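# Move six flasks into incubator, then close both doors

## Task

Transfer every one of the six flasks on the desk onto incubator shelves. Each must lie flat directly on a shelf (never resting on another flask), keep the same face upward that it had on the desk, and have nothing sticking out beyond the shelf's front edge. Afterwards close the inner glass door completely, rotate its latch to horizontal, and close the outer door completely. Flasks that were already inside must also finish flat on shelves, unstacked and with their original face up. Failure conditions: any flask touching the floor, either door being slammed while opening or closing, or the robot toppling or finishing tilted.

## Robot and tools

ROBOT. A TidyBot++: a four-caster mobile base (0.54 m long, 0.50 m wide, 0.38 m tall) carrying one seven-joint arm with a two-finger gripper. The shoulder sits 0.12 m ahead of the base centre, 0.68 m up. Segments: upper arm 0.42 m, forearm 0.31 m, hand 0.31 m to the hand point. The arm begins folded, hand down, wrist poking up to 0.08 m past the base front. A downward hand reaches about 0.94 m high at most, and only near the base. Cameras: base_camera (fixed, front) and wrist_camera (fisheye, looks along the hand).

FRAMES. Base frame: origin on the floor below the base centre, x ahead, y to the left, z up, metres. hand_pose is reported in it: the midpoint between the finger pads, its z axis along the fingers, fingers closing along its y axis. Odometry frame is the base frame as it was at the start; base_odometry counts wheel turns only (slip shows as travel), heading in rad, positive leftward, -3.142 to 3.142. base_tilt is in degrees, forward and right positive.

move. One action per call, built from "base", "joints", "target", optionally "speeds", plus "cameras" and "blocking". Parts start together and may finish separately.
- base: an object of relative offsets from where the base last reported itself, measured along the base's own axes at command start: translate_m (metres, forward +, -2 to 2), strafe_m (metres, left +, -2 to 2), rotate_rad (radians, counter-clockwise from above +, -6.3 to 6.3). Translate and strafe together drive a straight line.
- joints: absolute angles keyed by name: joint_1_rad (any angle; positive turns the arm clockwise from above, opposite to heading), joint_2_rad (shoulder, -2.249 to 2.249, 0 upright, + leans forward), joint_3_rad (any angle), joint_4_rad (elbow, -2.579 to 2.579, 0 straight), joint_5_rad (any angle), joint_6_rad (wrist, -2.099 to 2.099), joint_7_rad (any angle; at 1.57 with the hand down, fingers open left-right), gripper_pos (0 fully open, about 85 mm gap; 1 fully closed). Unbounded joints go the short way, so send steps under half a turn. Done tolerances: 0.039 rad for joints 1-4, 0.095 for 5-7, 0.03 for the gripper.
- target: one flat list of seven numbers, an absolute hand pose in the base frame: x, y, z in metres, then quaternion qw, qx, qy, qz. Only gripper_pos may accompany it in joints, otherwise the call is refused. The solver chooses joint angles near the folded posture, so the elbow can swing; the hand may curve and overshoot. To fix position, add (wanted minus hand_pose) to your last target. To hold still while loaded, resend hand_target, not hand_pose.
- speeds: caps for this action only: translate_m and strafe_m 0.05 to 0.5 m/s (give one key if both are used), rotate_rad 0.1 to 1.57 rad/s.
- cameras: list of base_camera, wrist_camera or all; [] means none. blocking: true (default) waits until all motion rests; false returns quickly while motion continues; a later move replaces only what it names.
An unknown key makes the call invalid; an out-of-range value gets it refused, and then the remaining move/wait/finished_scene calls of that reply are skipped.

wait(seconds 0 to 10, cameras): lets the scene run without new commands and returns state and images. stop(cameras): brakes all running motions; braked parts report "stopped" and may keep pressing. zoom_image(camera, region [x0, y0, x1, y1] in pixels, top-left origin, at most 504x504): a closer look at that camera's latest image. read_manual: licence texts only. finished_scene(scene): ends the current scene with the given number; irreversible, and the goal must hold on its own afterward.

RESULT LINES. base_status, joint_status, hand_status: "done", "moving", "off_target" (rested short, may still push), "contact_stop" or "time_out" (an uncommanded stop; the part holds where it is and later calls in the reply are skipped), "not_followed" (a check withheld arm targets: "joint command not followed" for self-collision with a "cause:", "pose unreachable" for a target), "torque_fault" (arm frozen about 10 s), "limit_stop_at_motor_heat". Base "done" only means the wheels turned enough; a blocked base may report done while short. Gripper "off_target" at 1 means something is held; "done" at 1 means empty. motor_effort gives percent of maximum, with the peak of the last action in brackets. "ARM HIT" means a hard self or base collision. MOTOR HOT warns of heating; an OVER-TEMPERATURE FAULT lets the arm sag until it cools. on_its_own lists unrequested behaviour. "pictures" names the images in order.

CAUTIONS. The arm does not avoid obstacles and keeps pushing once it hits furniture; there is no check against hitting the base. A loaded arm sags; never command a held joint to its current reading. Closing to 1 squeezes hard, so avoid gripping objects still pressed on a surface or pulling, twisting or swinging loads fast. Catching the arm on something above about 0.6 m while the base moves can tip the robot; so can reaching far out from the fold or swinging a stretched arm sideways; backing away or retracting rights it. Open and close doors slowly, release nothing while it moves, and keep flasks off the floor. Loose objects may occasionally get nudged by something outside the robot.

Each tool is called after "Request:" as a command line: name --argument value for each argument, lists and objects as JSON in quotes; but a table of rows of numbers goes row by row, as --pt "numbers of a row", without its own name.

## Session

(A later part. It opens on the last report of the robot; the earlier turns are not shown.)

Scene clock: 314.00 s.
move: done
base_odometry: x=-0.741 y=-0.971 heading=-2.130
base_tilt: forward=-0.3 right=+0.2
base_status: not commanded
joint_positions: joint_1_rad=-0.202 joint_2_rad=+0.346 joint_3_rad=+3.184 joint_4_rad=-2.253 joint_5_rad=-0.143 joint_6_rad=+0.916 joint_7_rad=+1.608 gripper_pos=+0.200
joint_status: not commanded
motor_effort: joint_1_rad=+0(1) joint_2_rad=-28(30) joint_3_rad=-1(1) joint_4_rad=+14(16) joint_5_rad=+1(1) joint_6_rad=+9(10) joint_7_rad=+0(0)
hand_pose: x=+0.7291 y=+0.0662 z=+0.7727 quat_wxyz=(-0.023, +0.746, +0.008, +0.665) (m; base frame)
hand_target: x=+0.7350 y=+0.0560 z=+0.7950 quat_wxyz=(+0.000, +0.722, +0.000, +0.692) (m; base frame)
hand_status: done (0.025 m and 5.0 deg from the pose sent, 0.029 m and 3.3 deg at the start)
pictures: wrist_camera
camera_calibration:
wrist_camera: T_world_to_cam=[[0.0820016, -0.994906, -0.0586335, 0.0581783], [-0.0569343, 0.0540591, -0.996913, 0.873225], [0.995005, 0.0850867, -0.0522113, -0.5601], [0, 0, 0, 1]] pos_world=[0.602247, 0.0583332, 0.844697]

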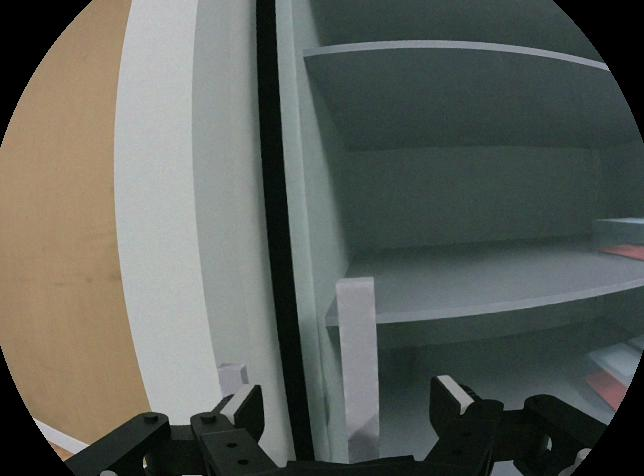

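Request:
move --target '[0.767, 0.050, 0.80, 0, 0.712, 0, 0.702]' --cameras '["wrist_camera"]'

Scene clock: 318.83 s.
move: off_target
base_odometry: x=-0.741 y=-0.971 heading=-2.130
base_tilt: forward=-0.3 right=+0.2
base_status: not commanded
joint_positions: joint_1_rad=-0.201 joint_2_rad=+0.378 joint_3_rad=+3.184 joint_4_rad=-2.193 joint_5_rad=-0.144 joint_6_rad=+0.919 joint_7_rad=+1.608 gripper_pos=+0.200
joint_status: not commanded
motor_effort: joint_1_rad=+2(3) joint_2_rad=-24(29) joint_3_rad=+1(2) joint_4_rad=+21(28) joint_5_rad=+0(1) joint_6_rad=+8(10) joint_7_rad=+0(1)
hand_pose: x=+0.7497 y=+0.0698 z=+0.7820 quat_wxyz=(-0.024, +0.736, +0.008, +0.676) (m; base frame)
hand_target: x=+0.7670 y=+0.0500 z=+0.8000 quat_wxyz=(+0.000, +0.712, +0.000, +0.702) (m; base frame)
hand_status: off_target (0.032 m and 5.0 deg from the pose sent, 0.049 m and 6.4 deg at the start)
pictures: wrist_camera
camera_calibration:
wrist_camera: T_world_to_cam=[[0.0841435, -0.994674, -0.0595262, 0.0597747], [-0.0266811, 0.0574676, -0.997991, 0.861379], [0.996096, 0.0855626, -0.0217035, -0.605192], [0, 0, 0, 1]] pos_world=[0.620782, 0.0617368, 0.850071]

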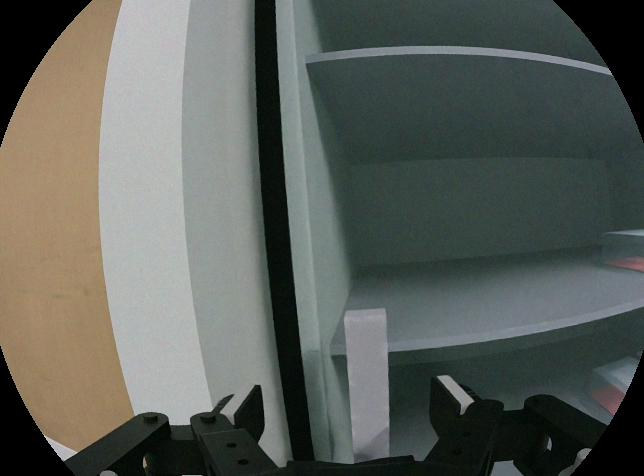

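Request:
move --target '[0.725, 0.032, 0.81, 0, 0.712, 0, 0.702]' --joints '{"gripper_pos": 0.4}' --cameras '["wrist_camera"]'

Scene clock: 323.07 s.
move: done
base_odometry: x=-0.741 y=-0.971 heading=-2.130
base_tilt: forward=-0.4 right=+0.2
base_status: not commanded
joint_positions: joint_1_rad=-0.137 joint_2_rad=+0.330 joint_3_rad=+3.175 joint_4_rad=-2.245 joint_5_rad=-0.144 joint_6_rad=+0.934 joint_7_rad=+1.608 gripper_pos=+0.400
joint_status: all done
motor_effort: joint_1_rad=+0(7) joint_2_rad=-28(31) joint_3_rad=-1(6) joint_4_rad=+15(27) joint_5_rad=+1(4) joint_6_rad=+9(10) joint_7_rad=+0(1)
hand_pose: x=+0.7331 y=+0.0314 z=+0.7919 quat_wxyz=(-0.006, +0.732, -0.015, +0.681) (m; base frame)
hand_target: x=+0.7250 y=+0.0320 z=+0.8100 quat_wxyz=(+0.000, +0.712, +0.000, +0.702) (m; base frame)
hand_status: done (0.020 m and 3.8 deg from the pose sent, 0.053 m and 5.0 deg at the start)
pictures: wrist_camera
camera_calibration:
wrist_camera: T_world_to_cam=[[0.0278053, -0.9976, -0.0634121, 0.067972], [-0.0120885, 0.0630964, -0.997934, 0.862056], [0.99954, 0.0285144, -0.010305, -0.594926], [0, 0, 0, 1]] pos_world=[0.603184, 0.0303801, 0.858455]

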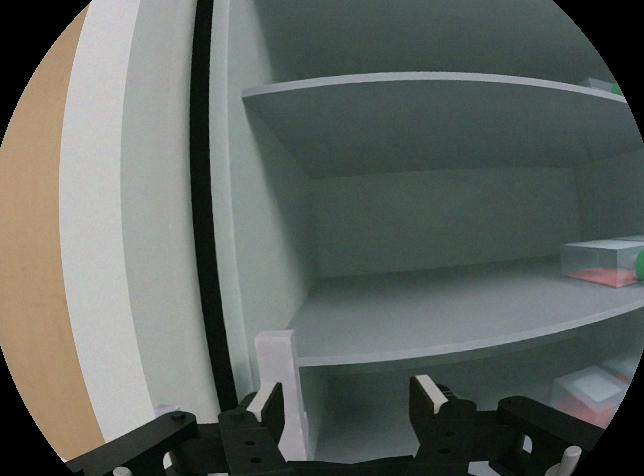

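Request:
move --target '[0.73, 0.052, 0.81, 0, 0.712, 0, 0.702]' --cameras '["wrist_camera"]'

Scene clock: 326.43 s.
move: done
base_odometry: x=-0.741 y=-0.971 heading=-2.130
base_tilt: forward=-0.3 right=+0.3
base_status: not commanded
joint_positions: joint_1_rad=-0.195 joint_2_rad=+0.330 joint_3_rad=+3.178 joint_4_rad=-2.245 joint_5_rad=-0.155 joint_6_rad=+0.934 joint_7_rad=+1.608 gripper_pos=+0.400
joint_status: not commanded
motor_effort: joint_1_rad=+0(2) joint_2_rad=-28(28) joint_3_rad=-1(2) joint_4_rad=+15(15) joint_5_rad=+1(2) joint_6_rad=+9(9) joint_7_rad=+0(1)
hand_pose: x=+0.7305 y=+0.0624 z=+0.7917 quat_wxyz=(-0.023, +0.733, +0.000, +0.680) (m; base frame)
hand_target: x=+0.7300 y=+0.0520 z=+0.8100 quat_wxyz=(+0.000, +0.712, +0.000, +0.702) (m; base frame)
hand_status: done (0.021 m and 4.4 deg from the pose sent, 0.028 m and 3.8 deg at the start)
pictures: wrist_camera
camera_calibration:
wrist_camera: T_world_to_cam=[[0.0728968, -0.994982, -0.0685354, 0.0699116], [-0.0155149, 0.0675786, -0.997593, 0.861873], [0.997219, 0.0737847, -0.0105108, -0.594147], [0, 0, 0, 1]] pos_world=[0.600771, 0.0551555, 0.858345]

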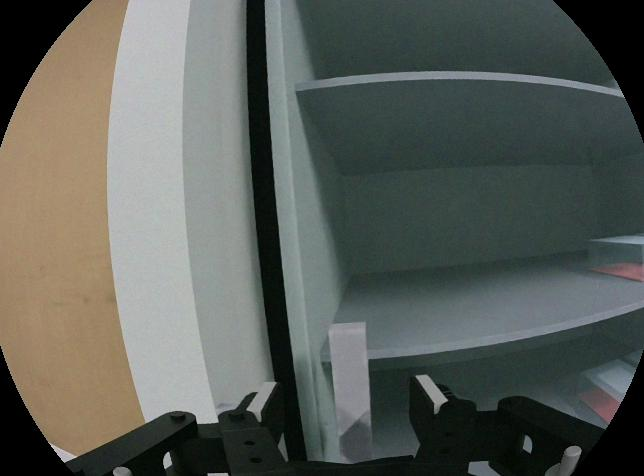

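Request:
move --target '[0.768, 0.049, 0.807, 0, 0.712, 0, 0.702]' --cameras '["wrist_camera"]'

Scene clock: 329.80 s.
move: done
base_odometry: x=-0.741 y=-0.971 heading=-2.130
base_tilt: forward=-0.2 right=+0.2
base_status: not commanded
joint_positions: joint_1_rad=-0.195 joint_2_rad=+0.382 joint_3_rad=+3.180 joint_4_rad=-2.155 joint_5_rad=-0.155 joint_6_rad=+0.934 joint_7_rad=+1.608 gripper_pos=+0.400
joint_status: not commanded
motor_effort: joint_1_rad=+0(1) joint_2_rad=-31(31) joint_3_rad=-1(1) joint_4_rad=+14(16) joint_5_rad=+1(1) joint_6_rad=+8(9) joint_7_rad=+0(1)
hand_pose: x=+0.7611 y=+0.0671 z=+0.8027 quat_wxyz=(-0.025, +0.719, -0.001, +0.694) (m; base frame)
hand_target: x=+0.7680 y=+0.0490 z=+0.8070 quat_wxyz=(+0.000, +0.712, +0.000, +0.702) (m; base frame)
hand_status: done (0.020 m and 3.1 deg from the pose sent, 0.043 m and 4.4 deg at the start)
pictures: wrist_camera
camera_calibration:
wrist_camera: T_world_to_cam=[[0.0750318, -0.994763, -0.0694015, 0.0722434], [0.0225585, 0.0712732, -0.997202, 0.84345], [0.996926, 0.0732562, 0.0277882, -0.655376], [0, 0, 0, 1]] pos_world=[0.628914, 0.0597602, 0.864315]

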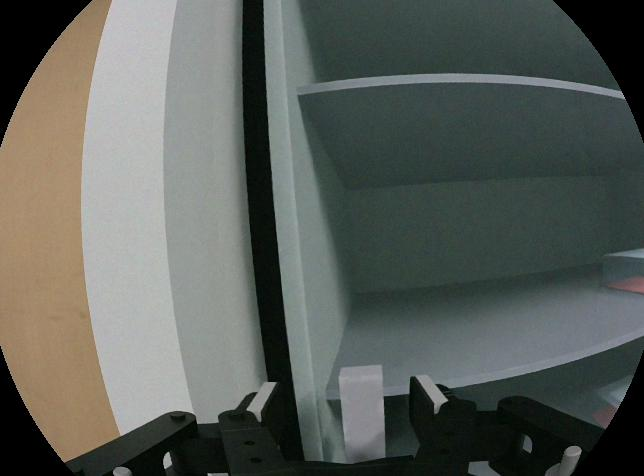

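Request:
move --target '[0.768, 0.044, 0.787, 0, 0.712, 0, 0.702]' --cameras '[]'

Request:
move --joints '{"gripper_pos": 0.95}' --cameras '["wrist_camera"]'

Scene clock: 334.10 s.
move: done
base_odometry: x=-0.741 y=-0.971 heading=-2.130
base_tilt: forward=-0.3 right=+0.2
base_status: not commanded
joint_positions: joint_1_rad=-0.184 joint_2_rad=+0.433 joint_3_rad=+3.180 joint_4_rad=-2.155 joint_5_rad=-0.155 joint_6_rad=+0.971 joint_7_rad=+1.608 gripper_pos=+0.400
joint_status: not commanded
motor_effort: joint_1_rad=+0(1) joint_2_rad=-32(33) joint_3_rad=-1(2) joint_4_rad=+14(15) joint_5_rad=+1(1) joint_6_rad=+9(9) joint_7_rad=+0(1)
hand_pose: x=+0.7677 y=+0.0606 z=+0.7810 quat_wxyz=(-0.017, +0.724, -0.003, +0.689) (m; base frame)
hand_target: x=+0.7680 y=+0.0440 z=+0.7870 quat_wxyz=(+0.000, +0.712, +0.000, +0.702) (m; base frame)
hand_status: done (0.018 m and 2.8 deg from the pose sent, 0.029 m and 3.1 deg at the start)
pictures: none
No camera images: "cameras" was empty.

Scene clock: 334.93 s.
move: off_target
base_odometry: x=-0.741 y=-0.971 heading=-2.130
base_tilt: forward=-0.3 right=+0.2
base_status: not commanded
joint_positions: joint_1_rad=-0.184 joint_2_rad=+0.432 joint_3_rad=+3.180 joint_4_rad=-2.156 joint_5_rad=-0.155 joint_6_rad=+0.971 joint_7_rad=+1.608 gripper_pos=+0.844
joint_status: gripper_pos off_target (ended at +0.844, target +0.950)
motor_effort: joint_1_rad=+0(1) joint_2_rad=-30(32) joint_3_rad=+0(1) joint_4_rad=+15(19) joint_5_rad=+2(2) joint_6_rad=+8(9) joint_7_rad=+0(1)
hand_pose: x=+0.7675 y=+0.0606 z=+0.7809 quat_wxyz=(-0.017, +0.724, -0.003, +0.689) (m; base frame)
hand_target: x=+0.7680 y=+0.0440 z=+0.7870 quat_wxyz=(+0.000, +0.712, +0.000, +0.702) (m; base frame)
hand_status: not commanded
pictures: wrist_camera
camera_calibration:
wrist_camera: T_world_to_cam=[[0.0611058, -0.996223, -0.0616855, 0.0684643], [0.00912133, 0.0623557, -0.998012, 0.833501], [0.99809, 0.0604217, 0.0128972, -0.649198], [0, 0, 0, 1]] pos_world=[0.636172, 0.0554579, 0.844441]

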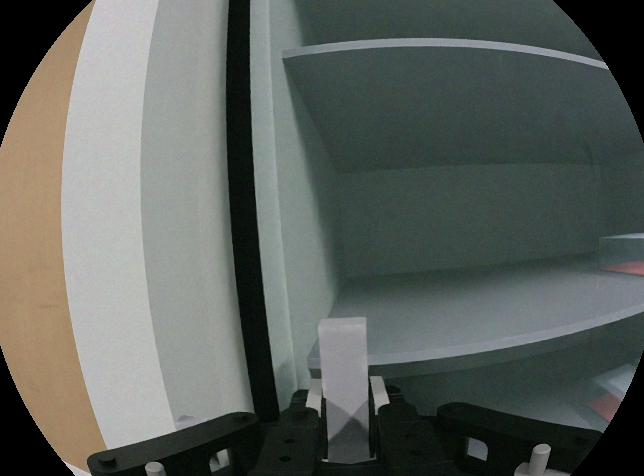

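Request:
move --base '{"translate_m": -0.041, "strafe_m": -0.0806, "rotate_rad": 0.1}' --speeds '{"translate_m": 0.09, "rotate_rad": 0.1}' --cameras '["wrist_camera"]'

Scene clock: 343.03 s.
move: done
base_odometry: x=-0.788 y=-0.894 heading=-2.030
base_tilt: forward=-0.3 right=+0.2
base_status: done
joint_positions: joint_1_rad=-0.183 joint_2_rad=+0.433 joint_3_rad=+3.182 joint_4_rad=-2.156 joint_5_rad=-0.155 joint_6_rad=+0.972 joint_7_rad=+1.608 gripper_pos=+0.844
joint_status: not commanded
motor_effort: joint_1_rad=+3(7) joint_2_rad=-31(32) joint_3_rad=+2(6) joint_4_rad=+14(17) joint_5_rad=+0(3) joint_6_rad=+8(10) joint_7_rad=+1(1)
hand_pose: x=+0.7677 y=+0.0583 z=+0.7808 quat_wxyz=(-0.015, +0.724, -0.004, +0.689) (m; base frame)
hand_target: x=+0.7680 y=+0.0440 z=+0.7870 quat_wxyz=(+0.000, +0.712, +0.000, +0.702) (m; base frame)
hand_status: not commanded
pictures: wrist_camera
camera_calibration:
wrist_camera: T_world_to_cam=[[0.0575299, -0.996499, -0.060668, 0.0681852], [0.00970424, 0.0613239, -0.998071, 0.833241], [0.998297, 0.0568302, 0.0131982, -0.64948], [0, 0, 0, 1]] pos_world=[0.636365, 0.053759, 0.844342]

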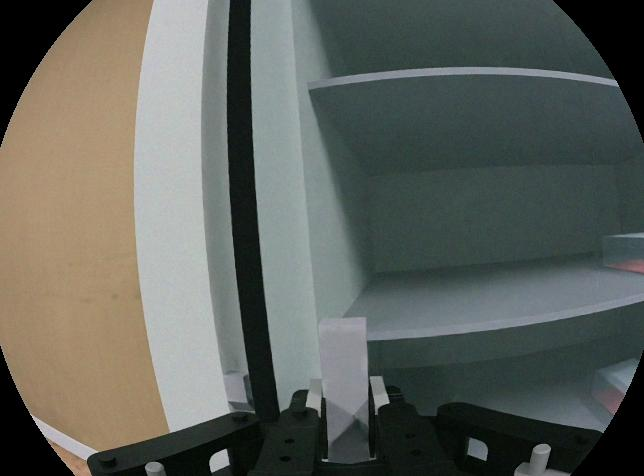

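Request:
move --base '{"translate_m": -0.0738, "strafe_m": -0.165, "rotate_rad": 0.2}' --speeds '{"translate_m": 0.09, "rotate_rad": 0.1}' --cameras '["wrist_camera"]'

Request:
move --base '{"translate_m": -0.041, "strafe_m": -0.0806, "rotate_rad": 0.1}' --speeds '{"translate_m": 0.09, "rotate_rad": 0.1}'

Scene clock: 361.03 s.
move: done
base_odometry: x=-0.903 y=-0.755 heading=-1.829
base_tilt: forward=-0.3 right=+0.2
base_status: done
joint_positions: joint_1_rad=-0.189 joint_2_rad=+0.433 joint_3_rad=+3.179 joint_4_rad=-2.156 joint_5_rad=-0.155 joint_6_rad=+0.973 joint_7_rad=+1.608 gripper_pos=+0.844
joint_status: not commanded
motor_effort: joint_1_rad=+4(10) joint_2_rad=-30(32) joint_3_rad=+3(8) joint_4_rad=+14(17) joint_5_rad=+0(4) joint_6_rad=+9(10) joint_7_rad=+1(1)
hand_pose: x=+0.7671 y=+0.0636 z=+0.7808 quat_wxyz=(-0.019, +0.724, -0.001, +0.689) (m; base frame)
hand_target: x=+0.7680 y=+0.0440 z=+0.7870 quat_wxyz=(+0.000, +0.712, +0.000, +0.702) (m; base frame)
hand_status: not commanded
pictures: wrist_camera
camera_calibration:
wrist_camera: T_world_to_cam=[[0.0659451, -0.995931, -0.061428, 0.0675525], [0.00963508, 0.0621947, -0.998018, 0.832843], [0.997777, 0.0652225, 0.0136973, -0.649706], [0, 0, 0, 1]] pos_world=[0.635782, 0.0578546, 0.844241]

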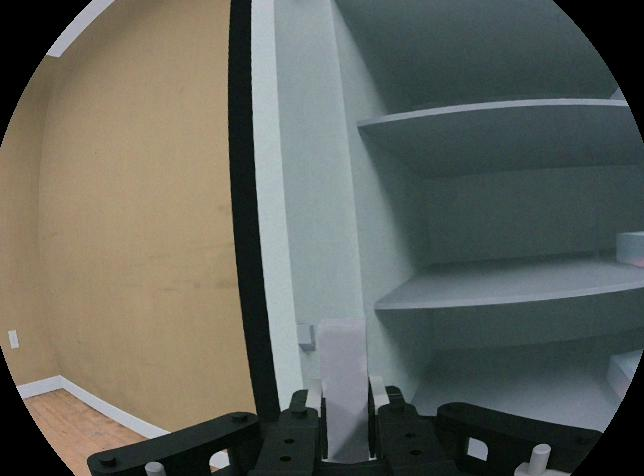

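Scene clock: 362.60 s.
move: done
base_odometry: x=-0.970 y=-0.695 heading=-1.728
base_tilt: forward=-0.3 right=+0.2
base_status: done
joint_positions: joint_1_rad=-0.191 joint_2_rad=+0.433 joint_3_rad=+3.177 joint_4_rad=-2.157 joint_5_rad=-0.155 joint_6_rad=+0.974 joint_7_rad=+1.608 gripper_pos=+0.844
joint_status: not commanded
motor_effort: joint_1_rad=+5(8) joint_2_rad=-30(32) joint_3_rad=+4(7) joint_4_rad=+14(17) joint_5_rad=+0(3) joint_6_rad=+8(10) joint_7_rad=+0(1)
hand_pose: x=+0.7668 y=+0.0663 z=+0.7807 quat_wxyz=(-0.020, +0.724, +0.000, +0.689) (m; base frame)
hand_target: x=+0.7680 y=+0.0440 z=+0.7870 quat_wxyz=(+0.000, +0.712, +0.000, +0.702) (m; base frame)
hand_status: not commanded
pictures: base_camera, wrist_camera
camera_calibration:
wrist_camera: T_world_to_cam=[[0.0702509, -0.995594, -0.0621105, 0.0674747], [0.00951766, 0.0629305, -0.997973, 0.832606], [0.997484, 0.0695173, 0.0138966, -0.64979], [0, 0, 0, 1]] pos_world=[0.635491, 0.0599528, 0.844139]

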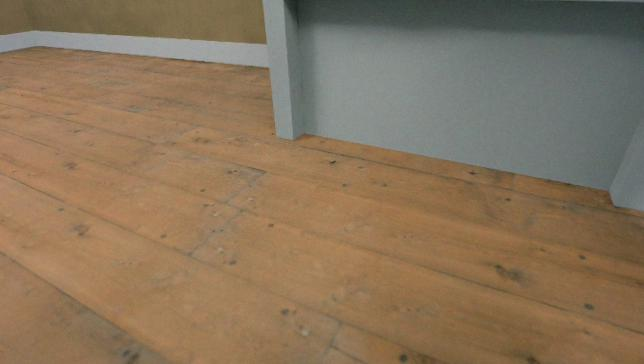

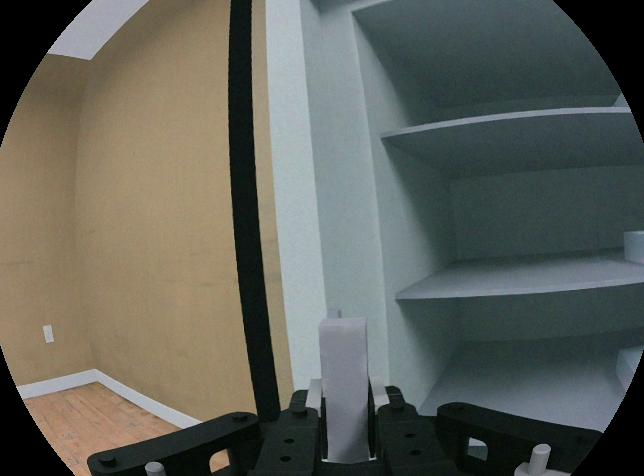

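Request:
move --joints '{"gripper_pos": 0.4}' --cameras '[]'

Request:
move --base '{"translate_m": -0.12}' --speeds '{"translate_m": 0.1}' --cameras '["wrist_camera"]'

Request:
move --base '{"translate_m": 0.18, "strafe_m": 0.457, "rotate_rad": -0.402}' --speeds '{"translate_m": 0.3, "rotate_rad": 0.4}'

Request:
move --target '[0.67, 0.0, 0.80, 0, 0.712, 0, 0.702]' --joints '{"gripper_pos": 1}' --cameras '["wrist_camera"]'

Scene clock: 389.93 s.
move: done
base_odometry: x=-0.970 y=-0.695 heading=-1.728
base_tilt: forward=-0.3 right=+0.2
base_status: not commanded
joint_positions: joint_1_rad=-0.177 joint_2_rad=+0.434 joint_3_rad=+3.184 joint_4_rad=-2.157 joint_5_rad=-0.155 joint_6_rad=+0.974 joint_7_rad=+1.608 gripper_pos=+0.400
joint_status: all done
motor_effort: joint_1_rad=-1(5) joint_2_rad=-32(33) joint_3_rad=-1(4) joint_4_rad=+14(15) joint_5_rad=+1(1) joint_6_rad=+9(10) joint_7_rad=+0(1)
hand_pose: x=+0.7682 y=+0.0530 z=+0.7803 quat_wxyz=(-0.012, +0.724, -0.006, +0.689) (m; base frame)
hand_target: x=+0.7680 y=+0.0440 z=+0.7870 quat_wxyz=(+0.000, +0.712, +0.000, +0.702) (m; base frame)
hand_status: not commanded
pictures: none
No camera images: "cameras" was empty.

Scene clock: 391.73 s.
move: done
base_odometry: x=-0.952 y=-0.576 heading=-1.728
base_tilt: forward=-0.3 right=+0.2
base_status: done
joint_positions: joint_1_rad=-0.177 joint_2_rad=+0.436 joint_3_rad=+3.184 joint_4_rad=-2.157 joint_5_rad=-0.155 joint_6_rad=+0.974 joint_7_rad=+1.608 gripper_pos=+0.400
joint_status: not commanded
motor_effort: joint_1_rad=+0(2) joint_2_rad=-32(34) joint_3_rad=-1(1) joint_4_rad=+14(16) joint_5_rad=+1(1) joint_6_rad=+9(9) joint_7_rad=+0(1)
hand_pose: x=+0.7683 y=+0.0530 z=+0.7792 quat_wxyz=(-0.012, +0.725, -0.006, +0.689) (m; base frame)
hand_target: x=+0.7680 y=+0.0440 z=+0.7870 quat_wxyz=(+0.000, +0.712, +0.000, +0.702) (m; base frame)
hand_status: not commanded
pictures: wrist_camera
camera_calibration:
wrist_camera: T_world_to_cam=[[0.049249, -0.997051, -0.0588533, 0.067746], [0.00880258, 0.0593559, -0.998198, 0.832773], [0.998748, 0.0486422, 0.0116998, -0.648527], [0, 0, 0, 1]] pos_world=[0.637048, 0.0496621, 0.842847]

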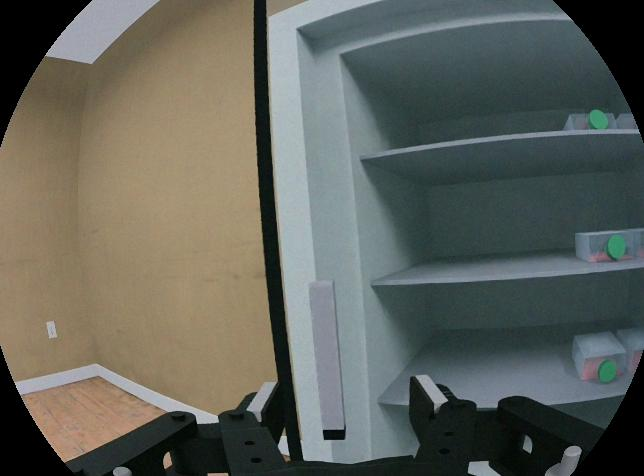

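Scene clock: 394.30 s.
move: done
base_odometry: x=-0.528 y=-0.826 heading=-2.131
base_tilt: forward=-0.2 right=+0.2
base_status: done
joint_positions: joint_1_rad=-0.168 joint_2_rad=+0.436 joint_3_rad=+3.189 joint_4_rad=-2.157 joint_5_rad=-0.155 joint_6_rad=+0.974 joint_7_rad=+1.608 gripper_pos=+0.400
joint_status: not commanded
motor_effort: joint_1_rad=+0(4) joint_2_rad=-31(32) joint_3_rad=-1(3) joint_4_rad=+14(15) joint_5_rad=+1(2) joint_6_rad=+9(10) joint_7_rad=+0(1)
hand_pose: x=+0.7690 y=+0.0451 z=+0.7792 quat_wxyz=(-0.007, +0.725, -0.010, +0.689) (m; base frame)
hand_target: x=+0.7680 y=+0.0440 z=+0.7870 quat_wxyz=(+0.000, +0.712, +0.000, +0.702) (m; base frame)
hand_status: not commanded
pictures: base_camera, wrist_camera
camera_calibration:
wrist_camera: T_world_to_cam=[[0.0367802, -0.997705, -0.0568526, 0.0678403], [0.00981879, 0.0572491, -0.998312, 0.832778], [0.999275, 0.0361599, 0.0119019, -0.648766], [0, 0, 0, 1]] pos_world=[0.637624, 0.0434681, 0.842951]

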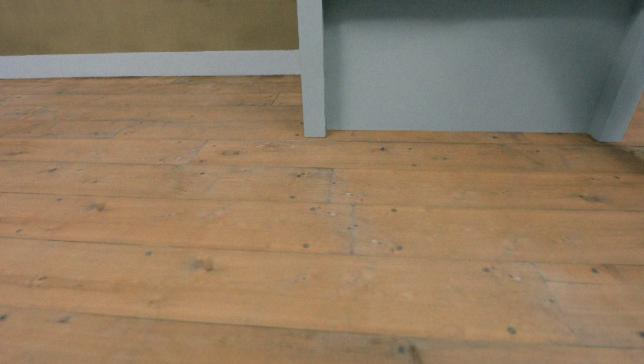

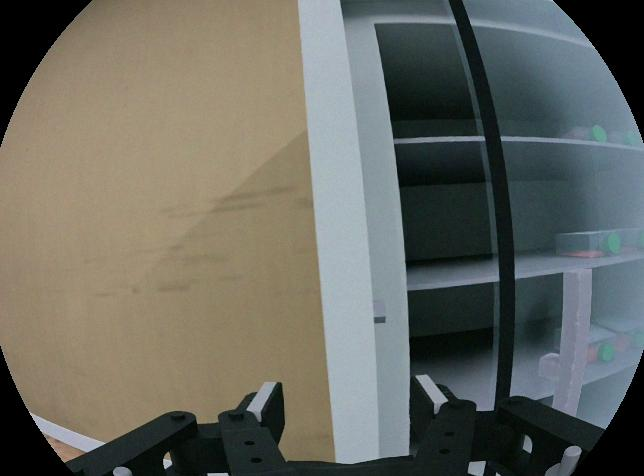

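Scene clock: 395.67 s.
move: done
base_odometry: x=-0.528 y=-0.826 heading=-2.131
base_tilt: forward=-0.4 right=+0.2
base_status: not commanded
joint_positions: joint_1_rad=-0.023 joint_2_rad=+0.266 joint_3_rad=+3.175 joint_4_rad=-2.421 joint_5_rad=-0.052 joint_6_rad=+1.046 joint_7_rad=+1.608 gripper_pos=+0.999
joint_status: all done
motor_effort: joint_1_rad=+0(1) joint_2_rad=-24(32) joint_3_rad=-1(2) joint_4_rad=+13(16) joint_5_rad=+1(1) joint_6_rad=+9(9) joint_7_rad=+1(1)
hand_pose: x=+0.6779 y=-0.0166 z=+0.7835 quat_wxyz=(+0.026, +0.731, -0.011, +0.681) (m; base frame)
hand_target: x=+0.6700 y=+0.0000 z=+0.8000 quat_wxyz=(+0.000, +0.712, +0.000, +0.702) (m; base frame)
hand_status: done (0.025 m and 4.6 deg from the pose sent, 0.111 m and 2.5 deg at the start)
pictures: wrist_camera
camera_calibration:
wrist_camera: T_world_to_cam=[[-0.0115957, -0.99987, -0.0112395, 0.00696043], [-0.00953322, 0.0113503, -0.99989, 0.854989], [0.999887, -0.0114872, -0.00966359, -0.539938], [0, 0, 0, 1]] pos_world=[0.548108, -0.00894727, 0.849755]

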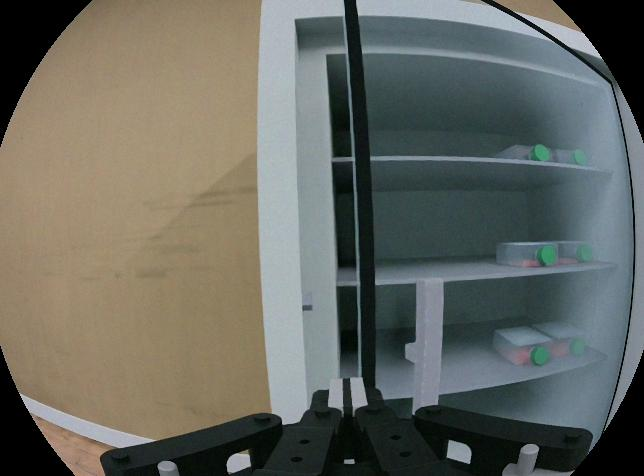

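Request:
move --base '{"translate_m": 0.15, "strafe_m": 0.035}' --speeds '{"translate_m": 0.1}' --cameras '["wrist_camera"]'

Scene clock: 402.33 s.
move: done
base_odometry: x=-0.578 y=-0.971 heading=-2.131
base_tilt: forward=-0.2 right=+0.2
base_status: done
joint_positions: joint_1_rad=-0.022 joint_2_rad=+0.262 joint_3_rad=+3.173 joint_4_rad=-2.426 joint_5_rad=-0.050 joint_6_rad=+1.049 joint_7_rad=+1.608 gripper_pos=+0.999
joint_status: not commanded
motor_effort: joint_1_rad=-1(1) joint_2_rad=-24(26) joint_3_rad=+0(2) joint_4_rad=+13(15) joint_5_rad=+0(1) joint_6_rad=+9(9) joint_7_rad=+1(1)
hand_pose: x=+0.6763 y=-0.0159 z=+0.7841 quat_wxyz=(+0.026, +0.731, -0.010, +0.682) (m; base frame)
hand_target: x=+0.6700 y=+0.0000 z=+0.8000 quat_wxyz=(+0.000, +0.712, +0.000, +0.702) (m; base frame)
hand_status: not commanded
pictures: wrist_camera
camera_calibration:
wrist_camera: T_world_to_cam=[[-0.00937013, -0.999901, -0.0104899, 0.00548921], [-0.00836552, 0.0105684, -0.999909, 0.854839], [0.999921, -0.00928153, -0.00846372, -0.539154], [0, 0, 0, 1]] pos_world=[0.546314, -0.00854981, 0.850256]

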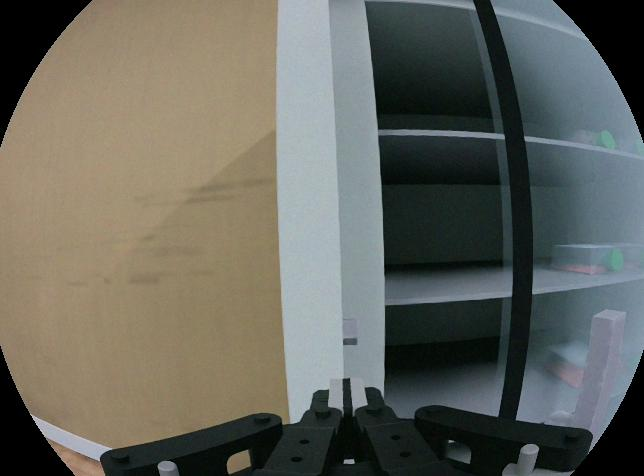

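Request:
move --base '{"strafe_m": -0.04}' --speeds '{"strafe_m": 0.1}' --cameras '[]'

Request:
move --base '{"translate_m": 0.05}' --speeds '{"translate_m": 0.1}' --cameras '["wrist_camera"]'

Request:
move --base '{"strafe_m": -0.1}' --speeds '{"strafe_m": 0.06}' --cameras '["wrist_camera"]'

Scene clock: 410.23 s.
move: done
base_odometry: x=-0.612 y=-0.950 heading=-2.131
base_tilt: forward=-0.3 right=+0.2
base_status: done
joint_positions: joint_1_rad=-0.015 joint_2_rad=+0.262 joint_3_rad=+3.168 joint_4_rad=-2.426 joint_5_rad=-0.047 joint_6_rad=+1.049 joint_7_rad=+1.608 gripper_pos=+0.999
joint_status: not commanded
motor_effort: joint_1_rad=+0(2) joint_2_rad=-24(25) joint_3_rad=-1(2) joint_4_rad=+13(14) joint_5_rad=+1(1) joint_6_rad=+9(9) joint_7_rad=+0(1)
hand_pose: x=+0.6763 y=-0.0165 z=+0.7843 quat_wxyz=(+0.026, +0.731, -0.010, +0.682) (m; base frame)
hand_target: x=+0.6700 y=+0.0000 z=+0.8000 quat_wxyz=(+0.000, +0.712, +0.000, +0.702) (m; base frame)
hand_status: not commanded
pictures: none
No camera images: "cameras" was empty.

Scene clock: 411.30 s.
move: done
base_odometry: x=-0.639 y=-0.993 heading=-2.131
base_tilt: forward=-0.3 right=+0.2
base_status: done
joint_positions: joint_1_rad=-0.015 joint_2_rad=+0.259 joint_3_rad=+3.159 joint_4_rad=-2.431 joint_5_rad=-0.034 joint_6_rad=+1.051 joint_7_rad=+1.608 gripper_pos=+0.999
joint_status: not commanded
motor_effort: joint_1_rad=+1(3) joint_2_rad=-24(26) joint_3_rad=+0(3) joint_4_rad=+13(16) joint_5_rad=+0(2) joint_6_rad=+9(10) joint_7_rad=+0(1)
hand_pose: x=+0.6746 y=-0.0083 z=+0.7846 quat_wxyz=(+0.020, +0.731, -0.002, +0.682) (m; base frame)
hand_target: x=+0.6700 y=+0.0000 z=+0.8000 quat_wxyz=(+0.000, +0.712, +0.000, +0.702) (m; base frame)
hand_status: not commanded
pictures: wrist_camera
camera_calibration:
wrist_camera: T_world_to_cam=[[0.0113831, -0.999906, -0.00761786, -0.00318574], [-0.00794806, 0.00752763, -0.99994, 0.854963], [0.999904, 0.011443, -0.00786163, -0.537675], [0, 0, 0, 1]] pos_world=[0.544455, -0.00346868, 0.850661]

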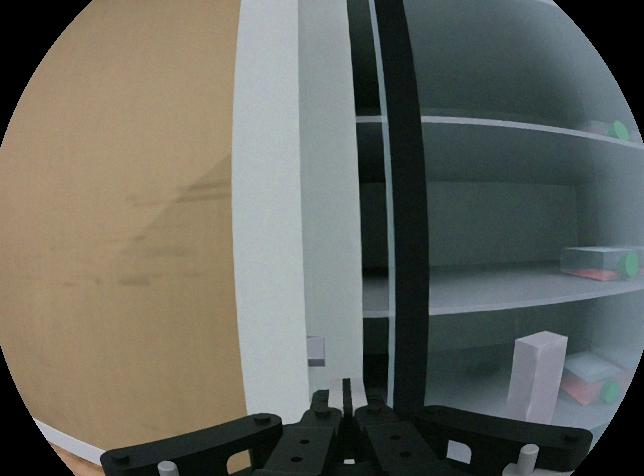

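Scene clock: 413.50 s.
move: done
base_odometry: x=-0.724 y=-0.940 heading=-2.131
base_tilt: forward=-0.3 right=+0.2
base_status: done
joint_positions: joint_1_rad=-0.081 joint_2_rad=+0.259 joint_3_rad=+3.082 joint_4_rad=-2.433 joint_5_rad=+0.035 joint_6_rad=+1.051 joint_7_rad=+1.608 gripper_pos=+0.999
joint_status: not commanded
motor_effort: joint_1_rad=+13(17) joint_2_rad=-24(25) joint_3_rad=+11(14) joint_4_rad=+15(16) joint_5_rad=-9(13) joint_6_rad=+10(11) joint_7_rad=+0(1)
hand_pose: x=+0.6665 y=+0.0857 z=+0.7844 quat_wxyz=(-0.045, +0.727, +0.076, +0.681) (m; base frame)
hand_target: x=+0.6700 y=+0.0000 z=+0.8000 quat_wxyz=(+0.000, +0.712, +0.000, +0.702) (m; base frame)
hand_status: not commanded
pictures: wrist_camera
camera_calibration:
wrist_camera: T_world_to_cam=[[0.212381, -0.977182, 0.00300023, -0.0532785], [-0.00830934, -0.0048761, -0.999954, 0.85533], [0.977152, 0.212346, -0.00915533, -0.531693], [0, 0, 0, 1]] pos_world=[0.537968, 0.0650108, 0.850583]

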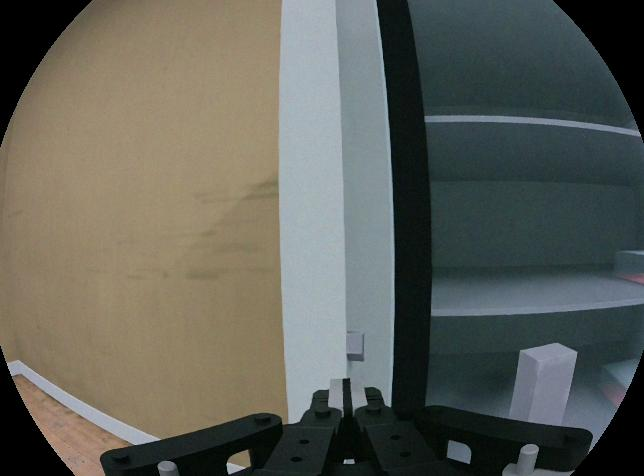

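Request:
move --base '{"strafe_m": 0.1}' --speeds '{"strafe_m": 0.1}' --cameras '[]'

Request:
move --base '{"translate_m": -0.2}' --speeds '{"translate_m": 0.3}' --cameras '[]'

Request:
move --target '[0.66, 0.0, 0.80, 0.297, 0.645, -0.301, 0.636]' --cameras '["wrist_camera"]'

Scene clock: 439.70 s.
move: done
base_odometry: x=-0.639 y=-0.993 heading=-2.131
base_tilt: forward=-0.3 right=+0.2
base_status: done
joint_positions: joint_1_rad=-0.017 joint_2_rad=+0.259 joint_3_rad=+3.137 joint_4_rad=-2.433 joint_5_rad=+0.035 joint_6_rad=+1.052 joint_7_rad=+1.608 gripper_pos=+0.999
joint_status: not commanded
motor_effort: joint_1_rad=+0(13) joint_2_rad=-24(25) joint_3_rad=-1(11) joint_4_rad=+13(16) joint_5_rad=+0(10) joint_6_rad=+9(10) joint_7_rad=+0(1)
hand_pose: x=+0.6734 y=+0.0223 z=+0.7841 quat_wxyz=(+0.000, +0.730, +0.038, +0.682) (m; base frame)
hand_target: x=+0.6700 y=+0.0000 z=+0.8000 quat_wxyz=(+0.000, +0.712, +0.000, +0.702) (m; base frame)
hand_status: not commanded
pictures: none
No camera images: "cameras" was empty.

Scene clock: 441.37 s.
move: done
base_odometry: x=-0.533 y=-0.823 heading=-2.131
base_tilt: forward=-0.3 right=+0.2
base_status: done
joint_positions: joint_1_rad=-0.017 joint_2_rad=+0.253 joint_3_rad=+3.138 joint_4_rad=-2.436 joint_5_rad=+0.035 joint_6_rad=+1.053 joint_7_rad=+1.608 gripper_pos=+0.999
joint_status: not commanded
motor_effort: joint_1_rad=+0(2) joint_2_rad=-24(27) joint_3_rad=-1(2) joint_4_rad=+13(15) joint_5_rad=+0(1) joint_6_rad=+9(9) joint_7_rad=+0(1)
hand_pose: x=+0.6718 y=+0.0222 z=+0.7863 quat_wxyz=(+0.000, +0.729, +0.038, +0.684) (m; base frame)
hand_target: x=+0.6700 y=+0.0000 z=+0.8000 quat_wxyz=(+0.000, +0.712, +0.000, +0.702) (m; base frame)
hand_status: not commanded
pictures: none
No camera images: "cameras" was empty.

Scene clock: 443.93 s.
move: done
base_odometry: x=-0.533 y=-0.823 heading=-2.131
base_tilt: forward=-0.4 right=+0.2
base_status: not commanded
joint_positions: joint_1_rad=-0.748 joint_2_rad=+0.520 joint_3_rad=+3.339 joint_4_rad=-1.935 joint_5_rad=-1.493 joint_6_rad=+1.324 joint_7_rad=+2.197 gripper_pos=+0.999
joint_status: not commanded
motor_effort: joint_1_rad=+0(1) joint_2_rad=-31(32) joint_3_rad=+2(4) joint_4_rad=+13(14) joint_5_rad=+5(6) joint_6_rad=+7(10) joint_7_rad=+0(1)
hand_pose: x=+0.6765 y=+0.0160 z=+0.7917 quat_wxyz=(+0.245, +0.661, -0.292, +0.646) (m; base frame)
hand_target: x=+0.6600 y=+0.0000 z=+0.8000 quat_wxyz=(+0.297, +0.645, -0.301, +0.636) (m; base frame)
hand_status: done (0.024 m and 6.4 deg from the pose sent, 0.029 m and 53.3 deg at the start)
pictures: wrist_camera
camera_calibration:
wrist_camera: T_world_to_cam=[[-0.670677, -0.736721, -0.086226, 0.540624], [0.0721901, 0.0508645, -0.996093, 0.803899], [0.738228, -0.674282, 0.0190702, -0.373115], [0, 0, 0, 1]] pos_world=[0.579994, 0.105814, 0.85449]

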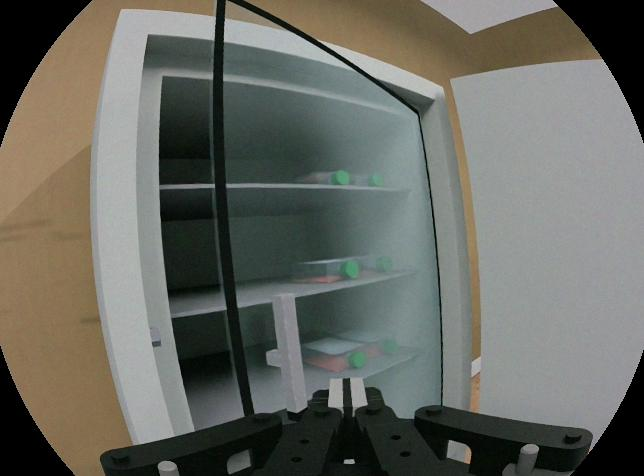

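Request:
move --base '{"translate_m": 0.185}' --speeds '{"translate_m": 0.1}' --cameras '["wrist_camera"]'

Request:
move --base '{"strafe_m": -0.05}' --speeds '{"strafe_m": 0.05}' --cameras '["wrist_camera"]'

Scene clock: 450.57 s.
move: done
base_odometry: x=-0.631 y=-0.980 heading=-2.130
base_tilt: forward=-0.3 right=+0.2
base_status: done
joint_positions: joint_1_rad=-0.751 joint_2_rad=+0.525 joint_3_rad=+3.341 joint_4_rad=-1.931 joint_5_rad=-1.498 joint_6_rad=+1.327 joint_7_rad=+2.198 gripper_pos=+0.999
joint_status: not commanded
motor_effort: joint_1_rad=+0(2) joint_2_rad=-31(32) joint_3_rad=+2(4) joint_4_rad=+12(13) joint_5_rad=+5(6) joint_6_rad=+7(7) joint_7_rad=+0(1)
hand_pose: x=+0.6766 y=+0.0162 z=+0.7913 quat_wxyz=(+0.247, +0.660, -0.293, +0.646) (m; base frame)
hand_target: x=+0.6600 y=+0.0000 z=+0.8000 quat_wxyz=(+0.297, +0.645, -0.301, +0.636) (m; base frame)
hand_status: not commanded
pictures: wrist_camera
camera_calibration:
wrist_camera: T_world_to_cam=[[-0.674073, -0.733683, -0.0856447, 0.542577], [0.0729144, 0.0492894, -0.996119, 0.803], [0.735057, -0.677702, 0.0202714, -0.371814], [0, 0, 0, 1]] pos_world=[0.580491, 0.106521, 0.85389]

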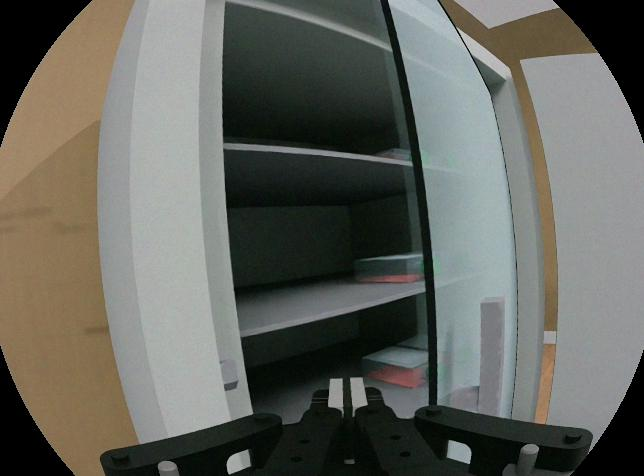

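Scene clock: 452.07 s.
move: done
base_odometry: x=-0.673 y=-0.954 heading=-2.130
base_tilt: forward=-0.3 right=+0.2
base_status: done
joint_positions: joint_1_rad=-0.757 joint_2_rad=+0.525 joint_3_rad=+3.345 joint_4_rad=-1.930 joint_5_rad=-1.500 joint_6_rad=+1.329 joint_7_rad=+2.198 gripper_pos=+0.999
joint_status: not commanded
motor_effort: joint_1_rad=+0(4) joint_2_rad=-31(33) joint_3_rad=+3(6) joint_4_rad=+12(14) joint_5_rad=+5(6) joint_6_rad=+7(10) joint_7_rad=+0(1)
hand_pose: x=+0.6761 y=+0.0175 z=+0.7921 quat_wxyz=(+0.247, +0.659, -0.293, +0.647) (m; base frame)
hand_target: x=+0.6600 y=+0.0000 z=+0.8000 quat_wxyz=(+0.297, +0.645, -0.301, +0.636) (m; base frame)
hand_status: not commanded
pictures: wrist_camera
camera_calibration:
wrist_camera: T_world_to_cam=[[-0.673875, -0.733776, -0.0863968, 0.54379], [0.0751099, 0.0482938, -0.996005, 0.802306], [0.735017, -0.677673, 0.0225699, -0.372383], [0, 0, 0, 1]] pos_world=[0.579893, 0.10792, 0.854487]

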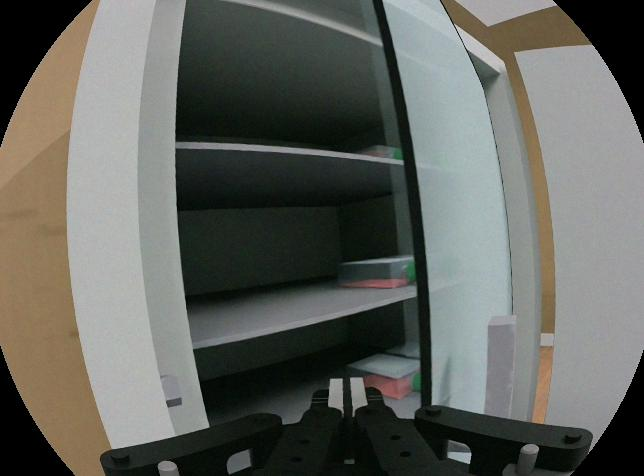

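Request:
move --base '{"translate_m": -0.12, "strafe_m": -0.07}' --speeds '{"translate_m": 0.08}' --cameras '["wrist_camera"]'

Scene clock: 456.90 s.
move: done
base_odometry: x=-0.669 y=-0.815 heading=-2.130
base_tilt: forward=-0.3 right=+0.2
base_status: done
joint_positions: joint_1_rad=-0.780 joint_2_rad=+0.527 joint_3_rad=+3.346 joint_4_rad=-1.928 joint_5_rad=-1.503 joint_6_rad=+1.332 joint_7_rad=+2.198 gripper_pos=+0.999
joint_status: not commanded
motor_effort: joint_1_rad=+1(7) joint_2_rad=-31(33) joint_3_rad=+4(9) joint_4_rad=+13(14) joint_5_rad=+6(7) joint_6_rad=+7(10) joint_7_rad=+0(1)
hand_pose: x=+0.6750 y=+0.0297 z=+0.7922 quat_wxyz=(+0.241, +0.661, -0.287, +0.650) (m; base frame)
hand_target: x=+0.6600 y=+0.0000 z=+0.8000 quat_wxyz=(+0.297, +0.645, -0.301, +0.636) (m; base frame)
hand_status: not commanded
pictures: wrist_camera
camera_calibration:
wrist_camera: T_world_to_cam=[[-0.660109, -0.746183, -0.0864104, 0.542972], [0.0752576, 0.0487602, -0.995971, 0.801652], [0.74739, -0.663953, 0.0239689, -0.373193], [0, 0, 0, 1]] pos_world=[0.577011, 0.118286, 0.854286]

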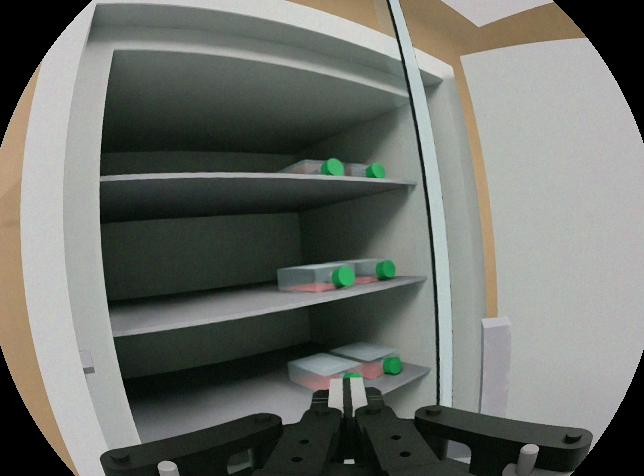

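Request:
move --base '{"translate_m": -0.1, "strafe_m": -0.16}' --speeds '{"translate_m": 0.08}' --cameras '["wrist_camera"]'

Scene clock: 464.57 s.
move: done
base_odometry: x=-0.751 y=-0.645 heading=-2.130
base_tilt: forward=-0.4 right=+0.2
base_status: done
joint_positions: joint_1_rad=-0.887 joint_2_rad=+0.526 joint_3_rad=+3.287 joint_4_rad=-1.911 joint_5_rad=-1.503 joint_6_rad=+1.334 joint_7_rad=+2.201 gripper_pos=+0.999
joint_status: not commanded
motor_effort: joint_1_rad=+21(25) joint_2_rad=-29(33) joint_3_rad=+16(19) joint_4_rad=+9(12) joint_5_rad=+2(5) joint_6_rad=+7(9) joint_7_rad=+0(1)
hand_pose: x=+0.6686 y=+0.1179 z=+0.7871 quat_wxyz=(+0.181, +0.688, -0.242, +0.660) (m; base frame)
hand_target: x=+0.6600 y=+0.0000 z=+0.8000 quat_wxyz=(+0.297, +0.645, -0.301, +0.636) (m; base frame)
hand_status: not commanded
pictures: wrist_camera
camera_calibration:
wrist_camera: T_world_to_cam=[[-0.534763, -0.838566, -0.104099, 0.545216], [0.0555894, 0.0880144, -0.994567, 0.800229], [0.843172, -0.537644, -0.000451496, -0.369424], [0, 0, 0, 1]] pos_world=[0.558565, 0.188149, 0.852471]

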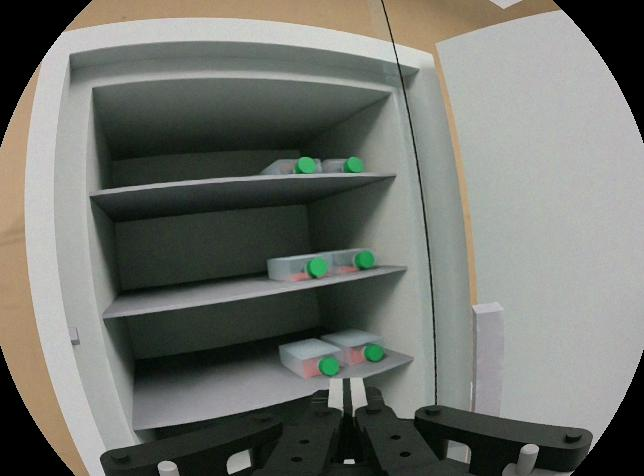

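Request:
wait --seconds 2 --cameras '[]'

Scene clock: 471.70 s.
base_odometry: x=-0.751 y=-0.645 heading=-2.130
base_tilt: forward=-0.4 right=+0.2
base_status: done
joint_positions: joint_1_rad=-0.887 joint_2_rad=+0.526 joint_3_rad=+3.287 joint_4_rad=-1.911 joint_5_rad=-1.503 joint_6_rad=+1.334 joint_7_rad=+2.201 gripper_pos=+0.999
joint_status: not commanded
motor_effort: joint_1_rad=+21(25) joint_2_rad=-29(33) joint_3_rad=+16(19) joint_4_rad=+9(12) joint_5_rad=+2(5) joint_6_rad=+7(9) joint_7_rad=+0(1)
hand_pose: x=+0.6686 y=+0.1179 z=+0.7871 quat_wxyz=(+0.181, +0.688, -0.242, +0.660) (m; base frame)
hand_target: x=+0.6600 y=+0.0000 z=+0.8000 quat_wxyz=(+0.297, +0.645, -0.301, +0.636) (m; base frame)
hand_status: not commanded
wait: 2.00 s; at rest from the start
pictures: none
No camera images: "cameras" was empty.

Request:
move --base '{"translate_m": -0.1}' --speeds '{"translate_m": 0.06}' --cameras '["wrist_camera"]'

Scene clock: 477.30 s.
move: done
base_odometry: x=-0.699 y=-0.560 heading=-2.130
base_tilt: forward=-0.3 right=+0.2
base_status: done
joint_positions: joint_1_rad=-0.781 joint_2_rad=+0.528 joint_3_rad=+3.343 joint_4_rad=-1.911 joint_5_rad=-1.510 joint_6_rad=+1.334 joint_7_rad=+2.201 gripper_pos=+0.999
joint_status: not commanded
motor_effort: joint_1_rad=+0(20) joint_2_rad=-31(33) joint_3_rad=+2(16) joint_4_rad=+12(14) joint_5_rad=+6(7) joint_6_rad=+7(10) joint_7_rad=+0(1)
hand_pose: x=+0.6776 y=+0.0334 z=+0.7949 quat_wxyz=(+0.236, +0.660, -0.292, +0.651) (m; base frame)
hand_target: x=+0.6600 y=+0.0000 z=+0.8000 quat_wxyz=(+0.297, +0.645, -0.301, +0.636) (m; base frame)
hand_status: not commanded
pictures: wrist_camera
camera_calibration:
wrist_camera: T_world_to_cam=[[-0.65994, -0.744512, -0.1009, 0.559114], [0.0847754, 0.0596495, -0.994613, 0.796097], [0.74652, -0.664939, 0.0237513, -0.372033], [0, 0, 0, 1]] pos_world=[0.579222, 0.121401, 0.857059]

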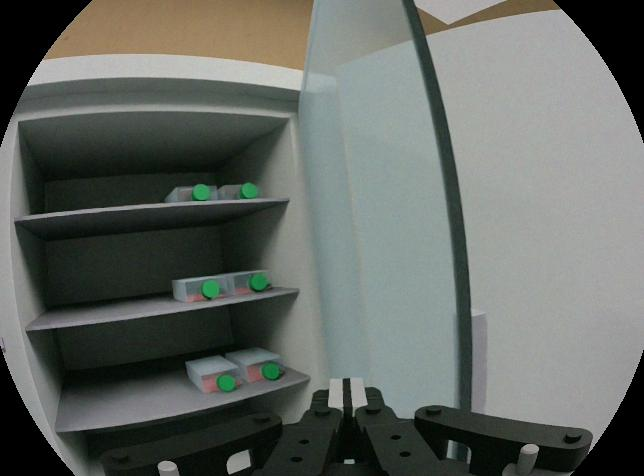

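Request:
move --base '{"strafe_m": -0.3}' --speeds '{"strafe_m": 0.08}' --cameras '["wrist_camera"]'

Scene clock: 486.30 s.
move: done
base_odometry: x=-0.953 y=-0.401 heading=-2.130
base_tilt: forward=-0.3 right=+0.2
base_status: done
joint_positions: joint_1_rad=-0.757 joint_2_rad=+0.538 joint_3_rad=+3.365 joint_4_rad=-1.907 joint_5_rad=-1.523 joint_6_rad=+1.368 joint_7_rad=+2.201 gripper_pos=+0.999
joint_status: not commanded
motor_effort: joint_1_rad=+0(23) joint_2_rad=-31(35) joint_3_rad=+3(17) joint_4_rad=+12(15) joint_5_rad=+5(9) joint_6_rad=+7(10) joint_7_rad=+0(1)
hand_pose: x=+0.6723 y=+0.0049 z=+0.8012 quat_wxyz=(+0.266, +0.639, -0.310, +0.651) (m; base frame)
hand_target: x=+0.6600 y=+0.0000 z=+0.8000 quat_wxyz=(+0.297, +0.645, -0.301, +0.636) (m; base frame)
hand_status: not commanded
pictures: wrist_camera
camera_calibration:
wrist_camera: T_world_to_cam=[[-0.71229, -0.695414, -0.0950919, 0.565285], [0.105382, 0.0279867, -0.994038, 0.790393], [0.693929, -0.718064, 0.0533496, -0.375149], [0, 0, 0, 1]] pos_world=[0.57968, 0.101605, 0.859448]

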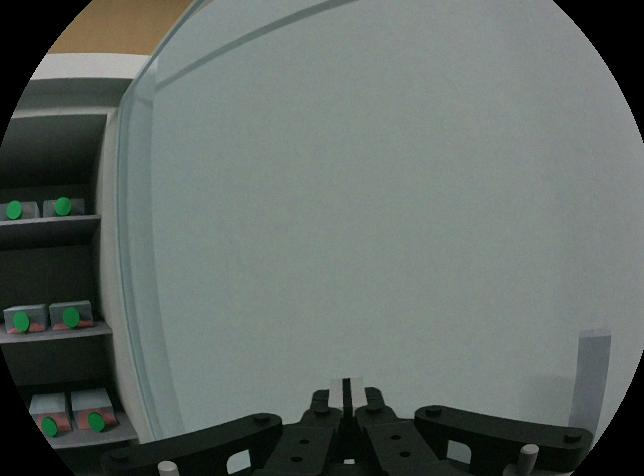

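Request:
move --base '{"strafe_m": 0.38}' --speeds '{"strafe_m": 0.3}' --cameras '[]'

Request:
move --joints '{"joint_1_rad": 0, "joint_2_rad": -0.35, "joint_3_rad": 3.14, "joint_4_rad": -2.53, "joint_5_rad": 0, "joint_6_rad": 0.55, "joint_7_rad": 1.57}' --cameras '["wrist_camera"]'

Request:
zoom_image --camera "wrist_camera" --region '[140, 60, 600, 460]'

Scene clock: 495.00 s.
move: done
base_odometry: x=-0.631 y=-0.602 heading=-2.130
base_tilt: forward=-0.3 right=+0.2
base_status: done
joint_positions: joint_1_rad=-0.763 joint_2_rad=+0.537 joint_3_rad=+3.365 joint_4_rad=-1.907 joint_5_rad=-1.523 joint_6_rad=+1.368 joint_7_rad=+2.201 gripper_pos=+0.999
joint_status: not commanded
motor_effort: joint_1_rad=+0(3) joint_2_rad=-31(34) joint_3_rad=+3(5) joint_4_rad=+12(13) joint_5_rad=+5(6) joint_6_rad=+7(8) joint_7_rad=+0(1)
hand_pose: x=+0.6721 y=+0.0084 z=+0.8017 quat_wxyz=(+0.264, +0.640, -0.309, +0.652) (m; base frame)
hand_target: x=+0.6600 y=+0.0000 z=+0.8000 quat_wxyz=(+0.297, +0.645, -0.301, +0.636) (m; base frame)
hand_status: not commanded
pictures: none
No camera images: "cameras" was empty.

Scene clock: 497.63 s.
move: done
base_odometry: x=-0.631 y=-0.602 heading=-2.130
base_tilt: forward=-0.3 right=+0.2
base_status: not commanded
joint_positions: joint_1_rad=-0.022 joint_2_rad=-0.338 joint_3_rad=+3.163 joint_4_rad=-2.504 joint_5_rad=-0.061 joint_6_rad=+0.623 joint_7_rad=+1.640 gripper_pos=+0.999
joint_status: all done
motor_effort: joint_1_rad=+0(2) joint_2_rad=-8(34) joint_3_rad=+0(4) joint_4_rad=+19(22) joint_5_rad=+1(7) joint_6_rad=+9(10) joint_7_rad=+0(1)
hand_pose: x=+0.5512 y=-0.0104 z=+0.9109 quat_wxyz=(+0.016, +0.698, -0.008, +0.716) (m; base frame)
hand_target: x=+0.5433 y=+0.0021 z=+0.8788 quat_wxyz=(-0.001, +0.728, +0.000, +0.686) (m; base frame)
hand_status: not commanded
pictures: wrist_camera
camera_calibration:
wrist_camera: T_world_to_cam=[[0.0105682, -0.999781, -0.0180589, 0.00717245], [0.0870241, 0.018911, -0.996027, 0.924505], [0.99615, 0.00895464, 0.0872049, -0.497801], [0, 0, 0, 1]] pos_world=[0.415354, -0.00585482, 0.964372]

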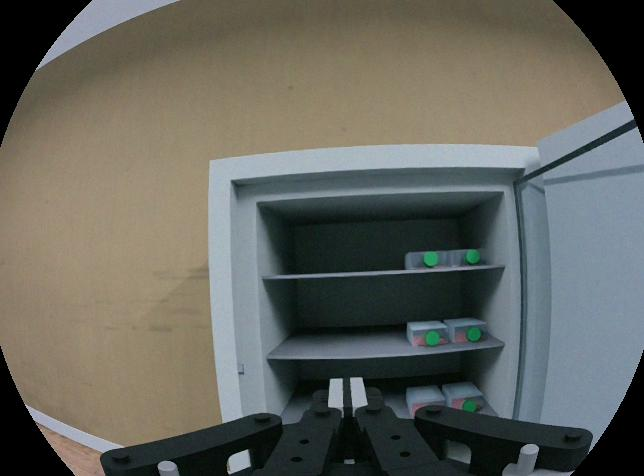

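Scaled by 1.096.

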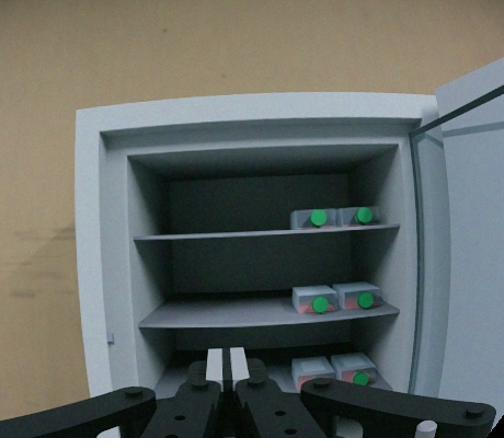

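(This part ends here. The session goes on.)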